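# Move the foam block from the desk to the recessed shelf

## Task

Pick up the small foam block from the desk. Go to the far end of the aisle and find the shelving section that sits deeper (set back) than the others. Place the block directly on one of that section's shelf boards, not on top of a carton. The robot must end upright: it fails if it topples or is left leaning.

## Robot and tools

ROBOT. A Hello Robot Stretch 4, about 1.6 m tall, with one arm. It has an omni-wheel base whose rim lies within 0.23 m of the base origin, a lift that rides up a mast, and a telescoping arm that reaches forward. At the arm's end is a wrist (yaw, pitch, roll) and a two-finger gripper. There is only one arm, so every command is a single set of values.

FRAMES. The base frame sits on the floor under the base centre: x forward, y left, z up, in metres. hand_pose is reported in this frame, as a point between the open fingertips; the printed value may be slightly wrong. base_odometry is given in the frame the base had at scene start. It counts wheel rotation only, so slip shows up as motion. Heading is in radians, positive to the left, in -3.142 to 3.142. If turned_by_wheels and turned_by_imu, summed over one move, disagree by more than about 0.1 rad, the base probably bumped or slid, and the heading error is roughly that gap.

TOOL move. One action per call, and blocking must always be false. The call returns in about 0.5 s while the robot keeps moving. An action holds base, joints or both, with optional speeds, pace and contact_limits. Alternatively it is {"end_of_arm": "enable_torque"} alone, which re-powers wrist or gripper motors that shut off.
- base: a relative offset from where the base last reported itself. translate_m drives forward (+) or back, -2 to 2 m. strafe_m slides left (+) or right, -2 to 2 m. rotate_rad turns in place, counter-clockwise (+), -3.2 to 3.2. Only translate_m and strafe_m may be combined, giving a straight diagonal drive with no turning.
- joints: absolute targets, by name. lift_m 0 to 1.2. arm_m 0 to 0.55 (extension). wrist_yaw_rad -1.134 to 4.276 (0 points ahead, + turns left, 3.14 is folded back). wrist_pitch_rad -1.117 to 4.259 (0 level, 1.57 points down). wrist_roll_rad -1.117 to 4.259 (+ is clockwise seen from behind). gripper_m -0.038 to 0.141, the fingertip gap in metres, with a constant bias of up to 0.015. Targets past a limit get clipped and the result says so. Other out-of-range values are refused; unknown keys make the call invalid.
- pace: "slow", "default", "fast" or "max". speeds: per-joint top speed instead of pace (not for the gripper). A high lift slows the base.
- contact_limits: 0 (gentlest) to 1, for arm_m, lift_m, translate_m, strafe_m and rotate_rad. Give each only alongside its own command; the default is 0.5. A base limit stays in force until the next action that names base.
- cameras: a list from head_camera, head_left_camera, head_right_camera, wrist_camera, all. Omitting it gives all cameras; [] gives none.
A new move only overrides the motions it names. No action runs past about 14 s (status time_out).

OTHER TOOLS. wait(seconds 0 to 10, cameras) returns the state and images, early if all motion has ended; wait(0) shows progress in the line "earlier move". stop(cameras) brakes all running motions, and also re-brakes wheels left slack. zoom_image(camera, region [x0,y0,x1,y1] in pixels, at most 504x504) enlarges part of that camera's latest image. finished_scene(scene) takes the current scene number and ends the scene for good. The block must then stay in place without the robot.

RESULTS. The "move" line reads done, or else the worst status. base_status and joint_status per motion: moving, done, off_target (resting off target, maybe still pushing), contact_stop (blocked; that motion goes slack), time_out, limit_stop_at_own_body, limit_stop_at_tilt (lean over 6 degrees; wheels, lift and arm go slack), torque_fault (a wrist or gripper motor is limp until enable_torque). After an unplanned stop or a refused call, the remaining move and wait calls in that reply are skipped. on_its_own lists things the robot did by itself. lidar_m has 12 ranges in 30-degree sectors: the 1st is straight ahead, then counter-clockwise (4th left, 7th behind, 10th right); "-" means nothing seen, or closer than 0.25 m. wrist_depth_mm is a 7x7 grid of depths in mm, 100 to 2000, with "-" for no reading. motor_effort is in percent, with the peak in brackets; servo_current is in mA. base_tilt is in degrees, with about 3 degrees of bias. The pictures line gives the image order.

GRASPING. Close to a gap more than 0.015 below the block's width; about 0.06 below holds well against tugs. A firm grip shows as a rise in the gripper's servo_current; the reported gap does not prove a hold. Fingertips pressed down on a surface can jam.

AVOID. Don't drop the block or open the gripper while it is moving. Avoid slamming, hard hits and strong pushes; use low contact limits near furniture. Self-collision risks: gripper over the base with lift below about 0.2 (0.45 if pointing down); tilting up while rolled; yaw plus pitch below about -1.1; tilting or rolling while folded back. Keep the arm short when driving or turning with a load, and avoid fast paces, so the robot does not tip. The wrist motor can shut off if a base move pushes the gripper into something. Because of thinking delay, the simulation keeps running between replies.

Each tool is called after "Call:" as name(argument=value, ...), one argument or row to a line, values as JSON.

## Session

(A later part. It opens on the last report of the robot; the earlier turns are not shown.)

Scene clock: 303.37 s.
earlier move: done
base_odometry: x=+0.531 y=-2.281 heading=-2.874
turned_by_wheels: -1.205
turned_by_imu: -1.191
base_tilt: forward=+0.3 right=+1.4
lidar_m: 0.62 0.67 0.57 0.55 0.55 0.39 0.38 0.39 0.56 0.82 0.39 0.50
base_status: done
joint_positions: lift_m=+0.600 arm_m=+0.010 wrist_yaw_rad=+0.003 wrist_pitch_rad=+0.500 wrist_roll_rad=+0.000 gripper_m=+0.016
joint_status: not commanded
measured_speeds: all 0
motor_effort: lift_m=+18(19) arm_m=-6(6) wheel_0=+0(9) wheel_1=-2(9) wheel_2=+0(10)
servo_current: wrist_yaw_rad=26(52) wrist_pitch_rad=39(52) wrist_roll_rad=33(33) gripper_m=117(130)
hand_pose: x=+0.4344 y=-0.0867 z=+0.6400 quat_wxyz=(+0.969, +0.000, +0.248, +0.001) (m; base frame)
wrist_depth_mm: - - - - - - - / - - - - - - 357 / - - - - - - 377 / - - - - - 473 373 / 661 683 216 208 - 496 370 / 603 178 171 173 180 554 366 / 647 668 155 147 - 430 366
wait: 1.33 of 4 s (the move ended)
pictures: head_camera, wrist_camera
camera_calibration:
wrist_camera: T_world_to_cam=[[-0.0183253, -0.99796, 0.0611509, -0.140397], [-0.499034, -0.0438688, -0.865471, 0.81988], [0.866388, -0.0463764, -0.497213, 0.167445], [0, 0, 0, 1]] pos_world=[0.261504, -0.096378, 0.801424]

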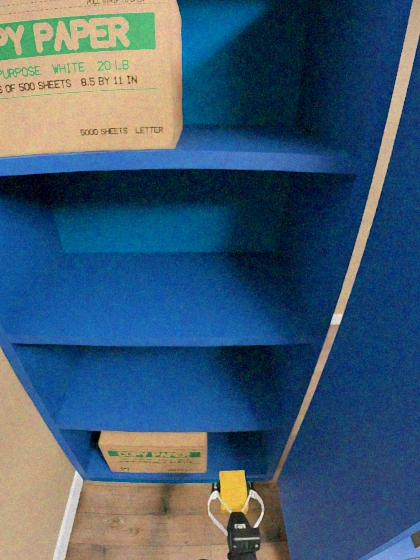

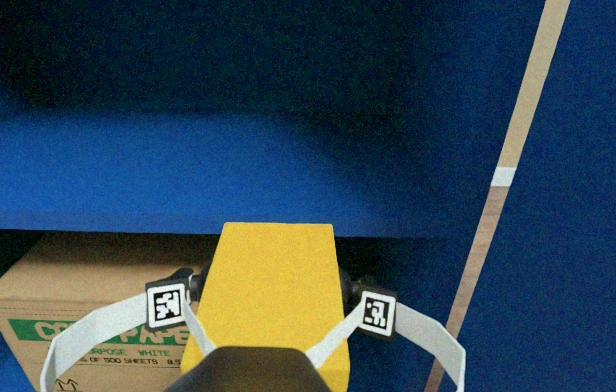

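Call:
move(
  base={"strafe_m": 0.12},
  blocking=false,
  cameras=[],
)

Call:
wait(
  seconds=2,
  cameras=[],
)

Call:
move(
  joints={"arm_m": 0.43},
  blocking=false,
  cameras=[],
)

Call:
wait(
  seconds=3,
  cameras=[],
)

Call:
move(
  joints={"lift_m": 0.532},
  pace="slow",
  blocking=false,
  cameras=[],
)

Call:
wait(
  seconds=2,
  cameras=["wrist_camera", "head_camera"],
)

Scene clock: 321.30 s.
move: moving
base_odometry: x=+0.541 y=-2.317 heading=-2.874
turned_by_wheels: +0.000
turned_by_imu: -0.001
base_tilt: forward=+0.4 right=+1.4
lidar_m: 0.63 0.63 0.54 0.51 0.54 0.40 0.36 0.39 0.56 0.81 0.43 0.54
base_status: strafe_m moving
joint_positions: lift_m=+0.600 arm_m=+0.010 wrist_yaw_rad=+0.003 wrist_pitch_rad=+0.500 wrist_roll_rad=+0.000 gripper_m=+0.016
joint_status: not commanded
measured_speeds: translate_m=+0.000 strafe_m=+0.143 rotate_rad=-0.002 lift_m=+0.000 arm_m=+0.000 wrist_yaw_rad=+0.000 wrist_pitch_rad=+0.000 wrist_roll_rad=+0.000
motor_effort: lift_m=+18(18) arm_m=-6(6) wheel_0=-9(10) wheel_1=+8(10) wheel_2=-1(2)
servo_current: wrist_yaw_rad=39(52) wrist_pitch_rad=33(59) wrist_roll_rad=33(33) gripper_m=111(124)
hand_pose: x=+0.4344 y=-0.0867 z=+0.6400 quat_wxyz=(+0.969, +0.000, +0.248, +0.001) (m; base frame)
wrist_depth_mm: - - - - - - - / 831 - - - - - - / - - - - - - 397 / - - - - - 512 418 / 668 668 216 209 - 517 413 / 609 178 172 174 180 564 407 / 654 661 155 147 - - 407
pictures: none
No camera images: "cameras" was empty.

Scene clock: 322.63 s.
earlier move: done
base_odometry: x=+0.563 y=-2.396 heading=-2.874
turned_by_wheels: +0.000
turned_by_imu: +0.000
base_tilt: forward=+0.3 right=+1.4
lidar_m: 0.63 0.63 0.46 0.42 0.46 0.40 0.37 0.40 0.54 0.82 0.50 0.66
base_status: done
joint_positions: lift_m=+0.600 arm_m=+0.010 wrist_yaw_rad=+0.003 wrist_pitch_rad=+0.500 wrist_roll_rad=+0.000 gripper_m=+0.016
joint_status: not commanded
measured_speeds: all 0
motor_effort: lift_m=+18(18) arm_m=-6(6) wheel_0=-2(10) wheel_1=-1(10) wheel_2=+0(2)
servo_current: wrist_yaw_rad=33(52) wrist_pitch_rad=39(59) wrist_roll_rad=33(33) gripper_m=117(124)
hand_pose: x=+0.4344 y=-0.0867 z=+0.6400 quat_wxyz=(+0.969, +0.000, +0.248, +0.001) (m; base frame)
wrist_depth_mm: - - - - - - - / - - - - - - - / - - - - - 723 - / - - - - - - - / - 668 216 209 - - 504 / 609 179 172 173 180 - 569 / - 668 155 148 - 621 -
wait: 1.33 of 2 s (the move ended)
pictures: none
No camera images: "cameras" was empty.

Scene clock: 323.13 s.
move: moving
base_odometry: x=+0.563 y=-2.396 heading=-2.874
turned_by_wheels: +0.000
turned_by_imu: +0.000
base_tilt: forward=+0.3 right=+1.3
lidar_m: 0.62 0.64 0.45 0.43 0.46 0.38 0.38 0.40 0.56 0.80 0.51 0.66
base_status: not commanded
joint_positions: lift_m=+0.600 arm_m=+0.062 wrist_yaw_rad=+0.003 wrist_pitch_rad=+0.500 wrist_roll_rad=+0.000 gripper_m=+0.016
joint_status: arm_m moving
measured_speeds: translate_m=+0.000 strafe_m=+0.000 rotate_rad=+0.000 lift_m=+0.000 arm_m=+0.198 wrist_yaw_rad=+0.000 wrist_pitch_rad=+0.000 wrist_roll_rad=+0.000
motor_effort: lift_m=+18(18) arm_m=+8(10) wheel_0=-2(2) wheel_1=-1(1) wheel_2=+0(0)
servo_current: wrist_yaw_rad=26(46) wrist_pitch_rad=26(46) wrist_roll_rad=33(33) gripper_m=111(124)
hand_pose: x=+0.4864 y=-0.0867 z=+0.6400 quat_wxyz=(+0.969, +0.000, +0.248, +0.001) (m; base frame)
wrist_depth_mm: - - - - - - - / 768 - - - - - - / - - - - - - - / - - - - - - - / - 661 208 210 - - 459 / 574 178 172 173 180 - 521 / - 591 155 148 - - -
pictures: none
No camera images: "cameras" was empty.

Scene clock: 324.97 s.
earlier move: done
base_odometry: x=+0.563 y=-2.396 heading=-2.874
turned_by_wheels: +0.000
turned_by_imu: +0.000
base_tilt: forward=+0.4 right=+1.5
lidar_m: 0.63 0.67 0.45 0.42 0.46 0.39 0.37 0.40 0.56 0.81 0.50 0.66
base_status: not commanded
joint_positions: lift_m=+0.600 arm_m=+0.430 wrist_yaw_rad=+0.003 wrist_pitch_rad=+0.500 wrist_roll_rad=+0.000 gripper_m=+0.016
joint_status: all done
measured_speeds: all 0
motor_effort: lift_m=+18(18) arm_m=+7(10) wheel_0=-2(2) wheel_1=-1(1) wheel_2=+0(0)
servo_current: wrist_yaw_rad=33(46) wrist_pitch_rad=46(52) wrist_roll_rad=20(33) gripper_m=117(124)
hand_pose: x=+0.8540 y=-0.0867 z=+0.6400 quat_wxyz=(+0.969, +0.000, +0.248, +0.001) (m; base frame)
wrist_depth_mm: - - - - - - - / - - - - - - - / - - - - - - - / - - - - - - - / - - 207 209 - - - / - 175 171 174 180 - - / - - - 148 - - -
wait: 1.83 of 3 s (the move ended)
pictures: none
No camera images: "cameras" was empty.

Scene clock: 325.47 s.
move: moving
base_odometry: x=+0.563 y=-2.396 heading=-2.874
turned_by_wheels: +0.000
turned_by_imu: +0.000
base_tilt: forward=+0.3 right=+1.3
lidar_m: 0.63 0.63 0.45 0.42 0.45 0.40 0.37 0.39 0.56 0.81 0.51 0.66
base_status: not commanded
joint_positions: lift_m=+0.574 arm_m=+0.430 wrist_yaw_rad=+0.003 wrist_pitch_rad=+0.500 wrist_roll_rad=+0.000 gripper_m=+0.016
joint_status: lift_m moving
measured_speeds: translate_m=+0.000 strafe_m=+0.000 rotate_rad=+0.000 lift_m=-0.099 arm_m=+0.000 wrist_yaw_rad=+0.000 wrist_pitch_rad=+0.000 wrist_roll_rad=+0.000
motor_effort: lift_m=+12(18) arm_m=+7(7) wheel_0=-2(2) wheel_1=-1(1) wheel_2=+0(0)
servo_current: wrist_yaw_rad=39(46) wrist_pitch_rad=33(52) wrist_roll_rad=26(33) gripper_m=124(124)
hand_pose: x=+0.8540 y=-0.0867 z=+0.6142 quat_wxyz=(+0.969, +0.000, +0.248, +0.001) (m; base frame)
wrist_depth_mm: - - - - - - - / - - - - - - - / - - - - - - - / - - - - - - - / - - 208 209 - - - / - 175 172 174 180 - - / - - - 148 - - -
pictures: none
No camera images: "cameras" was empty.

Scene clock: 326.43 s.
earlier move: done
base_odometry: x=+0.563 y=-2.396 heading=-2.874
turned_by_wheels: +0.000
turned_by_imu: +0.000
base_tilt: forward=+0.4 right=+1.4
lidar_m: 0.62 0.63 0.45 0.43 0.46 0.40 0.36 0.40 0.55 0.84 0.50 0.66
base_status: not commanded
joint_positions: lift_m=+0.532 arm_m=+0.430 wrist_yaw_rad=+0.003 wrist_pitch_rad=+0.500 wrist_roll_rad=+0.000 gripper_m=+0.016
joint_status: all done
measured_speeds: all 0
motor_effort: lift_m=+14(18) arm_m=+7(7) wheel_0=-2(2) wheel_1=-1(1) wheel_2=+0(0)
servo_current: wrist_yaw_rad=33(46) wrist_pitch_rad=39(52) wrist_roll_rad=26(33) gripper_m=117(124)
hand_pose: x=+0.8540 y=-0.0867 z=+0.5723 quat_wxyz=(+0.969, +0.000, +0.248, +0.001) (m; base frame)
wrist_depth_mm: - - - - - - - / - - - - - - - / - - - - - - - / - - - - - - - / - - 208 209 - - - / - 175 172 173 180 - - / 208 208 146 148 212 208 -
wait: 0.97 of 2 s (the move ended)
pictures: head_camera, wrist_camera
camera_calibration:
wrist_camera: T_world_to_cam=[[-0.0183258, -0.99796, 0.0611508, -0.128571], [-0.499035, -0.0438685, -0.865471, 0.970675], [0.866388, -0.0463769, -0.497213, -0.229677], [0, 0, 0, 1]] pos_world=[0.681034, -0.0963781, 0.733755]

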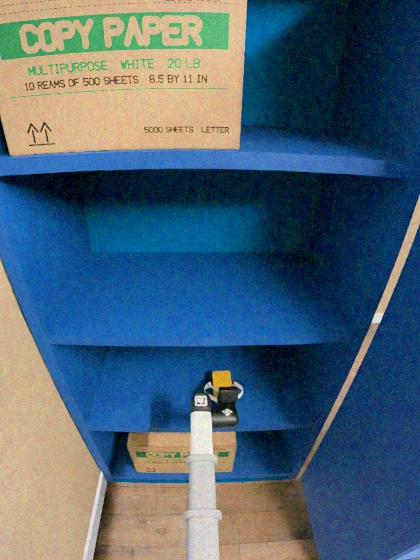

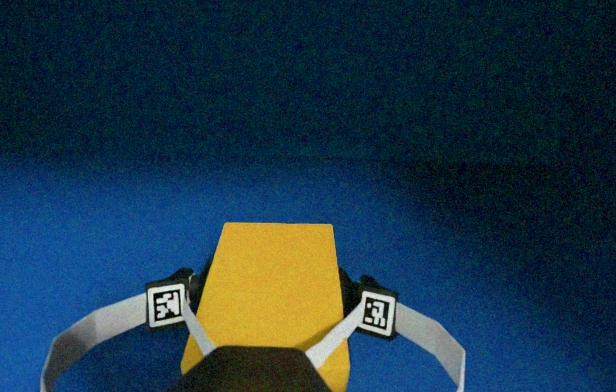

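Call:
move(
  joints={"lift_m": 0.524},
  pace="slow",
  blocking=false,
  cameras=[],
)

Call:
wait(
  seconds=0.6,
  cameras=[],
)

Call:
move(
  joints={"lift_m": 0.52},
  pace="slow",
  blocking=false,
  cameras=[],
)

Call:
wait(
  seconds=0.6,
  cameras=["wrist_camera"],
)

Scene clock: 332.37 s.
move: moving
base_odometry: x=+0.563 y=-2.396 heading=-2.874
turned_by_wheels: +0.000
turned_by_imu: -0.001
base_tilt: forward=+0.2 right=+1.5
lidar_m: 0.62 0.64 0.45 0.43 0.45 0.41 0.37 0.40 0.55 0.81 0.51 0.65
base_status: not commanded
joint_positions: lift_m=+0.524 arm_m=+0.430 wrist_yaw_rad=+0.003 wrist_pitch_rad=+0.500 wrist_roll_rad=+0.000 gripper_m=+0.016
joint_status: lift_m moving
measured_speeds: all 0
motor_effort: lift_m=+15(15) arm_m=+6(7) wheel_0=-2(2) wheel_1=-1(1) wheel_2=+0(0)
servo_current: wrist_yaw_rad=39(46) wrist_pitch_rad=39(46) wrist_roll_rad=33(33) gripper_m=111(124)
hand_pose: x=+0.8540 y=-0.0867 z=+0.5643 quat_wxyz=(+0.969, +0.000, +0.248, +0.001) (m; base frame)
wrist_depth_mm: - - - - - - - / - - - - - - - / - - - - - - - / - - - - - - - / - - 208 210 - - - / - 175 172 174 179 - - / 200 203 155 148 210 205 213
pictures: none
No camera images: "cameras" was empty.

Scene clock: 332.57 s.
earlier move: done
base_odometry: x=+0.563 y=-2.396 heading=-2.874
turned_by_wheels: +0.000
turned_by_imu: +0.000
base_tilt: forward=+0.3 right=+1.5
lidar_m: 0.63 0.65 0.45 0.42 0.44 0.39 0.37 0.39 0.55 0.84 0.49 0.66
base_status: not commanded
joint_positions: lift_m=+0.524 arm_m=+0.430 wrist_yaw_rad=+0.003 wrist_pitch_rad=+0.500 wrist_roll_rad=+0.000 gripper_m=+0.016
joint_status: all done
measured_speeds: all 0
motor_effort: lift_m=+14(15) arm_m=+7(7) wheel_0=-2(2) wheel_1=-1(1) wheel_2=+0(0)
servo_current: wrist_yaw_rad=33(46) wrist_pitch_rad=52(52) wrist_roll_rad=26(33) gripper_m=117(124)
hand_pose: x=+0.8540 y=-0.0867 z=+0.5643 quat_wxyz=(+0.969, +0.000, +0.248, +0.001) (m; base frame)
wrist_depth_mm: - - - - - - - / - - - - - - - / - - - - - - - / - - - - - - - / - - 208 209 - - - / - 175 172 173 180 - - / 200 203 156 148 210 206 213
wait: 0.20 of 0.6 s (the move ended)
pictures: none
No camera images: "cameras" was empty.

Scene clock: 333.07 s.
move: moving
base_odometry: x=+0.563 y=-2.396 heading=-2.874
turned_by_wheels: +0.000
turned_by_imu: +0.000
base_tilt: forward=+0.4 right=+1.3
lidar_m: 0.62 0.64 0.47 0.43 0.46 0.39 0.37 0.39 0.56 0.81 0.50 0.66
base_status: not commanded
joint_positions: lift_m=+0.520 arm_m=+0.430 wrist_yaw_rad=+0.003 wrist_pitch_rad=+0.500 wrist_roll_rad=+0.000 gripper_m=+0.016
joint_status: lift_m moving
measured_speeds: all 0
motor_effort: lift_m=+12(15) arm_m=+7(7) wheel_0=-2(2) wheel_1=-1(1) wheel_2=+0(0)
servo_current: wrist_yaw_rad=33(46) wrist_pitch_rad=39(59) wrist_roll_rad=26(33) gripper_m=111(124)
hand_pose: x=+0.8540 y=-0.0867 z=+0.5603 quat_wxyz=(+0.969, +0.000, +0.248, +0.001) (m; base frame)
wrist_depth_mm: - - - - - - - / - - - - - - - / - - - - - - - / - - - - - - - / - - 208 208 - - - / - 175 172 173 180 - - / 191 200 155 148 206 200 208
pictures: none
No camera images: "cameras" was empty.

Scene clock: 333.13 s.
earlier move: done
base_odometry: x=+0.563 y=-2.396 heading=-2.874
turned_by_wheels: +0.000
turned_by_imu: +0.000
base_tilt: forward=+0.3 right=+1.5
lidar_m: 0.63 0.63 0.45 0.43 0.45 0.40 0.37 0.38 0.55 0.81 0.51 0.66
base_status: not commanded
joint_positions: lift_m=+0.520 arm_m=+0.430 wrist_yaw_rad=+0.003 wrist_pitch_rad=+0.500 wrist_roll_rad=+0.000 gripper_m=+0.016
joint_status: all done
measured_speeds: all 0
motor_effort: lift_m=+14(15) arm_m=+7(7) wheel_0=-2(2) wheel_1=-1(1) wheel_2=+0(0)
servo_current: wrist_yaw_rad=33(46) wrist_pitch_rad=33(59) wrist_roll_rad=26(33) gripper_m=117(124)
hand_pose: x=+0.8540 y=-0.0867 z=+0.5603 quat_wxyz=(+0.969, +0.000, +0.248, +0.001) (m; base frame)
wrist_depth_mm: - - - - - - - / - - - - - - - / - - - - - - - / - - - - - - - / - - 207 208 - - - / - 175 173 173 180 - - / 192 200 156 148 206 202 208
wait: 0.07 of 0.6 s (the move ended)
pictures: wrist_camera
camera_calibration:
wrist_camera: T_world_to_cam=[[-0.0183261, -0.99796, 0.0611509, -0.127838], [-0.499035, -0.0438684, -0.865471, 0.960311], [0.866388, -0.0463771, -0.497213, -0.235633], [0, 0, 0, 1]] pos_world=[0.681036, -0.0963781, 0.721779]

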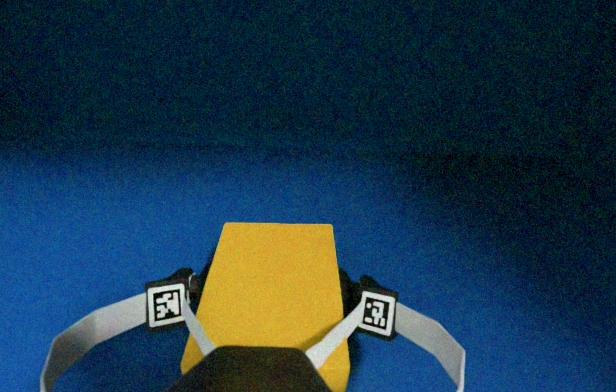

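Call:
move(
  joints={"lift_m": 0.516},
  pace="slow",
  blocking=false,
  cameras=[],
)

Call:
wait(
  seconds=0.5,
  cameras=["wrist_camera"],
)

Call:
move(
  joints={"lift_m": 0.512},
  pace="slow",
  blocking=false,
  cameras=[],
)

Call:
wait(
  seconds=0.5,
  cameras=["wrist_camera"],
)

Scene clock: 341.30 s.
move: moving
base_odometry: x=+0.563 y=-2.396 heading=-2.874
turned_by_wheels: +0.000
turned_by_imu: -0.001
base_tilt: forward=+0.6 right=+1.2
lidar_m: 0.63 0.64 0.45 0.43 0.45 0.38 0.36 0.39 0.54 0.81 0.50 0.64
base_status: not commanded
joint_positions: lift_m=+0.517 arm_m=+0.430 wrist_yaw_rad=+0.003 wrist_pitch_rad=+0.500 wrist_roll_rad=+0.000 gripper_m=+0.016
joint_status: lift_m moving
measured_speeds: all 0
motor_effort: lift_m=+13(14) arm_m=+7(7) wheel_0=-2(2) wheel_1=-1(1) wheel_2=+0(0)
servo_current: wrist_yaw_rad=39(46) wrist_pitch_rad=46(52) wrist_roll_rad=33(33) gripper_m=111(117)
hand_pose: x=+0.8540 y=-0.0867 z=+0.5564 quat_wxyz=(+0.969, +0.000, +0.248, +0.001) (m; base frame)
wrist_depth_mm: - - - - - - - / - - - - - - - / - - - - - - - / - - - - - - - / - - 207 208 - - - / - 175 171 173 181 - - / 191 200 154 147 205 200 208
pictures: none
No camera images: "cameras" was empty.

Scene clock: 341.37 s.
earlier move: done
base_odometry: x=+0.563 y=-2.396 heading=-2.874
turned_by_wheels: +0.000
turned_by_imu: +0.000
base_tilt: forward=+0.3 right=+1.3
lidar_m: 0.62 0.64 0.44 0.42 0.46 0.40 0.38 0.38 0.55 0.80 0.51 0.66
base_status: not commanded
joint_positions: lift_m=+0.517 arm_m=+0.430 wrist_yaw_rad=+0.003 wrist_pitch_rad=+0.500 wrist_roll_rad=+0.000 gripper_m=+0.016
joint_status: all done
measured_speeds: all 0
motor_effort: lift_m=+13(14) arm_m=+7(7) wheel_0=-2(2) wheel_1=-1(1) wheel_2=+0(0)
servo_current: wrist_yaw_rad=46(46) wrist_pitch_rad=33(52) wrist_roll_rad=26(33) gripper_m=117(117)
hand_pose: x=+0.8540 y=-0.0867 z=+0.5564 quat_wxyz=(+0.969, +0.000, +0.248, +0.001) (m; base frame)
wrist_depth_mm: - - - - - - - / - - - - - - - / - - - - - - - / - - - - - - - / - - 207 208 - - - / - 175 170 172 181 - - / 191 199 154 147 205 202 207
wait: 0.07 of 0.5 s (the move ended)
pictures: wrist_camera
camera_calibration:
wrist_camera: T_world_to_cam=[[-0.0183263, -0.99796, 0.0611507, -0.1276], [-0.499035, -0.0438682, -0.865471, 0.956945], [0.866388, -0.0463772, -0.497213, -0.237568], [0, 0, 0, 1]] pos_world=[0.681037, -0.0963781, 0.717889]

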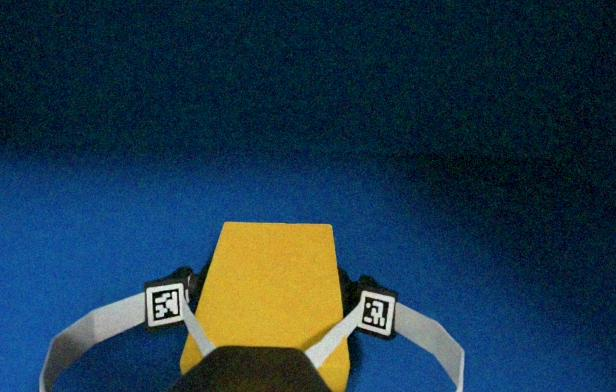

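Scene clock: 341.87 s.
move: moving
base_odometry: x=+0.563 y=-2.396 heading=-2.874
turned_by_wheels: +0.000
turned_by_imu: +0.000
base_tilt: forward=+0.3 right=+1.3
lidar_m: 0.64 0.65 0.46 0.44 0.45 0.40 0.38 0.41 0.53 0.81 0.51 0.66
base_status: not commanded
joint_positions: lift_m=+0.513 arm_m=+0.430 wrist_yaw_rad=+0.003 wrist_pitch_rad=+0.500 wrist_roll_rad=+0.000 gripper_m=+0.016
joint_status: lift_m moving
measured_speeds: all 0
motor_effort: lift_m=+12(13) arm_m=+6(7) wheel_0=-2(2) wheel_1=-1(1) wheel_2=+0(0)
servo_current: wrist_yaw_rad=33(46) wrist_pitch_rad=46(46) wrist_roll_rad=33(33) gripper_m=117(117)
hand_pose: x=+0.8540 y=-0.0867 z=+0.5526 quat_wxyz=(+0.969, +0.000, +0.247, +0.001) (m; base frame)
wrist_depth_mm: - - - - - - - / - - - - - - - / - - - - - - - / - - - - - - - / - - 206 208 - - - / - 174 170 176 181 - - / 190 198 148 146 205 200 213
pictures: none
No camera images: "cameras" was empty.

Scene clock: 341.93 s.
earlier move: done
base_odometry: x=+0.563 y=-2.396 heading=-2.874
turned_by_wheels: +0.000
turned_by_imu: +0.000
base_tilt: forward=+0.4 right=+1.5
lidar_m: 0.63 0.64 0.44 0.43 0.46 0.37 0.38 0.40 0.55 0.82 0.51 0.65
base_status: not commanded
joint_positions: lift_m=+0.513 arm_m=+0.430 wrist_yaw_rad=+0.003 wrist_pitch_rad=+0.500 wrist_roll_rad=+0.000 gripper_m=+0.016
joint_status: all done
measured_speeds: all 0
motor_effort: lift_m=+11(13) arm_m=+7(7) wheel_0=-2(2) wheel_1=-1(1) wheel_2=+0(0)
servo_current: wrist_yaw_rad=33(46) wrist_pitch_rad=46(46) wrist_roll_rad=26(33) gripper_m=104(117)
hand_pose: x=+0.8540 y=-0.0867 z=+0.5526 quat_wxyz=(+0.969, +0.000, +0.247, +0.001) (m; base frame)
wrist_depth_mm: - - - - - - - / - - - - - - - / - - - - - - - / - - - - - - - / - - 206 208 - - - / - 175 170 177 181 - - / 190 199 148 147 204 200 213
wait: 0.07 of 0.5 s (the move ended)
pictures: wrist_camera
camera_calibration:
wrist_camera: T_world_to_cam=[[-0.0183285, -0.99796, 0.0611501, -0.127361], [-0.498999, -0.0438684, -0.865491, 0.953578], [0.866409, -0.046377, -0.497177, -0.239536], [0, 0, 0, 1]] pos_world=[0.681036, -0.0963781, 0.71401]

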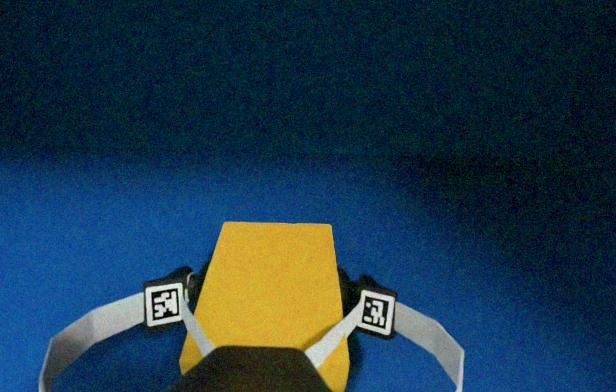

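Call:
move(
  joints={"lift_m": 0.516},
  pace="slow",
  blocking=false,
  cameras=[],
)

Call:
move(
  joints={"gripper_m": 0.125},
  blocking=false,
  cameras=[],
)

Call:
wait(
  seconds=2,
  cameras=["wrist_camera"],
)

Call:
move(
  joints={"arm_m": 0.15},
  blocking=false,
  cameras=[],
)

Call:
wait(
  seconds=3,
  cameras=["wrist_camera"],
)

Scene clock: 351.90 s.
move: moving
base_odometry: x=+0.563 y=-2.396 heading=-2.874
turned_by_wheels: +0.000
turned_by_imu: -0.001
base_tilt: forward=+0.2 right=+1.5
lidar_m: 0.63 0.63 0.46 0.43 0.45 0.40 0.37 0.37 0.57 0.82 0.50 0.66
base_status: not commanded
joint_positions: lift_m=+0.516 arm_m=+0.430 wrist_yaw_rad=+0.003 wrist_pitch_rad=+0.500 wrist_roll_rad=+0.000 gripper_m=+0.016
joint_status: lift_m moving
measured_speeds: all 0
motor_effort: lift_m=+23(23) arm_m=+6(7) wheel_0=-2(2) wheel_1=-1(1) wheel_2=+0(0)
servo_current: wrist_yaw_rad=33(46) wrist_pitch_rad=33(52) wrist_roll_rad=26(33) gripper_m=104(117)
hand_pose: x=+0.8540 y=-0.0867 z=+0.5556 quat_wxyz=(+0.969, +0.000, +0.247, +0.001) (m; base frame)
wrist_depth_mm: - - - - - - - / - - - - - - - / - - - - - - - / - - - - - - - / - - 207 209 - - - / - 176 171 173 180 - - / 191 199 154 147 205 200 206
pictures: none
No camera images: "cameras" was empty.

Scene clock: 352.40 s.
move: moving
base_odometry: x=+0.563 y=-2.396 heading=-2.874
turned_by_wheels: +0.000
turned_by_imu: +0.000
base_tilt: forward=+0.3 right=+1.3
lidar_m: 0.63 0.64 0.46 0.44 0.45 0.39 0.37 0.40 0.55 0.81 0.50 0.67
base_status: not commanded
joint_positions: lift_m=+0.516 arm_m=+0.430 wrist_yaw_rad=+0.003 wrist_pitch_rad=+0.500 wrist_roll_rad=+0.000 gripper_m=+0.036
joint_status: gripper_m moving; the others done
measured_speeds: all 0
motor_effort: lift_m=+22(23) arm_m=+6(7) wheel_0=-2(2) wheel_1=-1(1) wheel_2=+0(0)
servo_current: wrist_yaw_rad=33(46) wrist_pitch_rad=33(59) wrist_roll_rad=26(33) gripper_m=65(85)
hand_pose: x=+0.8540 y=-0.0867 z=+0.5557 quat_wxyz=(+0.969, +0.000, +0.247, +0.001) (m; base frame)
wrist_depth_mm: - - - - - - - / - - - - - - - / - - - - - - - / - - - - - - - / - - 210 211 - - - / - 173 172 175 185 - - / 197 201 156 153 201 201 209
pictures: none
No camera images: "cameras" was empty.

Scene clock: 353.87 s.
earlier move: done
base_odometry: x=+0.563 y=-2.396 heading=-2.874
turned_by_wheels: +0.000
turned_by_imu: +0.000
base_tilt: forward=+0.4 right=+1.4
lidar_m: 0.63 0.64 0.45 0.43 0.46 0.40 0.37 0.39 0.56 0.82 0.50 0.66
base_status: not commanded
joint_positions: lift_m=+0.516 arm_m=+0.430 wrist_yaw_rad=+0.002 wrist_pitch_rad=+0.498 wrist_roll_rad=+0.000 gripper_m=+0.125
joint_status: all done
measured_speeds: all 0
motor_effort: lift_m=+20(23) arm_m=+6(7) wheel_0=-2(2) wheel_1=-1(1) wheel_2=+0(0)
servo_current: wrist_yaw_rad=33(46) wrist_pitch_rad=46(59) wrist_roll_rad=33(33) gripper_m=39(117)
hand_pose: x=+0.8542 y=-0.0868 z=+0.5563 quat_wxyz=(+0.969, +0.000, +0.246, +0.001) (m; base frame)
wrist_depth_mm: - - - - - - - / - - - - - - - / - - - - - - - / - - - - - - - / - - 215 217 - - - / - 183 176 178 193 - - / 206 203 159 149 211 211 212
wait: 1.47 of 2 s (the move ended)
pictures: wrist_camera
camera_calibration:
wrist_camera: T_world_to_cam=[[-0.0190497, -0.997949, 0.0611058, -0.127096], [-0.497235, -0.0435666, -0.866521, 0.95605], [0.867407, -0.0468908, -0.495385, -0.239767], [0, 0, 0, 1]] pos_world=[0.680935, -0.0964261, 0.717427]

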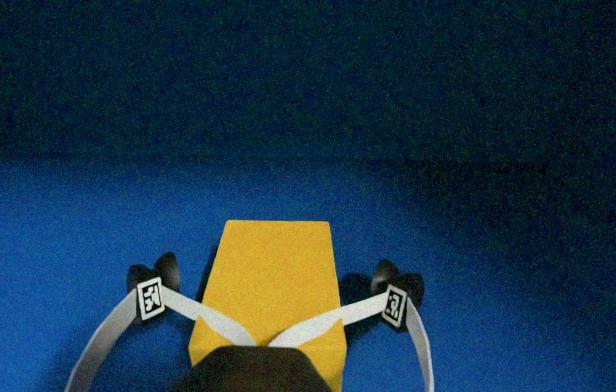

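Scene clock: 354.37 s.
move: moving
base_odometry: x=+0.563 y=-2.396 heading=-2.874
turned_by_wheels: +0.000
turned_by_imu: +0.000
base_tilt: forward=+0.1 right=+1.3
lidar_m: 0.63 0.63 0.44 0.42 0.46 0.39 0.37 0.39 0.56 0.81 0.49 0.66
base_status: not commanded
joint_positions: lift_m=+0.516 arm_m=+0.378 wrist_yaw_rad=+0.002 wrist_pitch_rad=+0.498 wrist_roll_rad=+0.000 gripper_m=+0.125
joint_status: arm_m moving
measured_speeds: translate_m=+0.000 strafe_m=+0.000 rotate_rad=+0.000 lift_m=+0.000 arm_m=-0.198 wrist_yaw_rad=+0.000 wrist_pitch_rad=+0.002 wrist_roll_rad=+0.000
motor_effort: lift_m=+20(20) arm_m=-7(9) wheel_0=-2(2) wheel_1=-1(1) wheel_2=+0(0)
servo_current: wrist_yaw_rad=33(39) wrist_pitch_rad=20(52) wrist_roll_rad=33(33) gripper_m=52(52)
hand_pose: x=+0.8023 y=-0.0868 z=+0.5563 quat_wxyz=(+0.969, +0.000, +0.247, +0.001) (m; base frame)
wrist_depth_mm: - - - - - - - / - - - - - - - / - - - 188 - - - / - - 183 185 - - - / - - 179 181 - - - / 213 190 177 177 192 - - / 194 197 198 151 203 205 212
pictures: none
No camera images: "cameras" was empty.

Scene clock: 355.83 s.
earlier move: done
base_odometry: x=+0.563 y=-2.396 heading=-2.874
turned_by_wheels: +0.000
turned_by_imu: +0.000
base_tilt: forward=+0.3 right=+1.2
lidar_m: 0.63 0.65 0.45 0.43 0.46 0.39 0.38 0.41 0.55 0.82 0.50 0.67
base_status: not commanded
joint_positions: lift_m=+0.516 arm_m=+0.150 wrist_yaw_rad=+0.002 wrist_pitch_rad=+0.500 wrist_roll_rad=+0.000 gripper_m=+0.125
joint_status: all done
measured_speeds: all 0
motor_effort: lift_m=+20(21) arm_m=-7(9) wheel_0=-2(2) wheel_1=-1(1) wheel_2=+0(0)
servo_current: wrist_yaw_rad=33(46) wrist_pitch_rad=39(52) wrist_roll_rad=26(33) gripper_m=39(52)
hand_pose: x=+0.5745 y=-0.0868 z=+0.5559 quat_wxyz=(+0.969, +0.000, +0.247, +0.001) (m; base frame)
wrist_depth_mm: - - - - - - - / - - - - - - - / - - - - - - - / - - - - - - - / 530 539 554 559 - - - / 455 198 496 480 195 - - / 436 442 436 - - - -
wait: 1.47 of 3 s (the move ended)
pictures: wrist_camera
camera_calibration:
wrist_camera: T_world_to_cam=[[-0.0189663, -0.997949, 0.0611405, -0.132471], [-0.498641, -0.0435621, -0.865713, 0.816957], [0.866601, -0.0469066, -0.496793, 0.00392155], [0, 0, 0, 1]] pos_world=[0.401458, -0.0964273, 0.717297]

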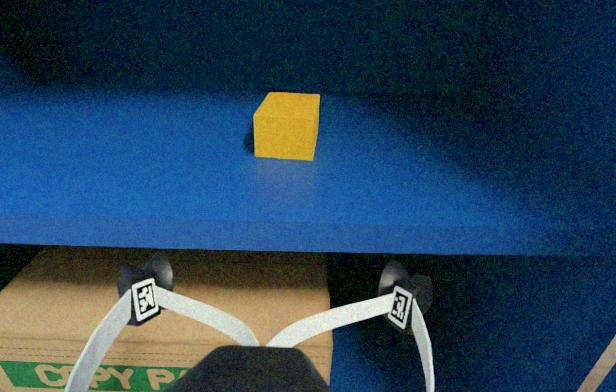

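The block is on the shelf.

Call:
finished_scene(
  scene=2,
)

The scene is finished: the task was done.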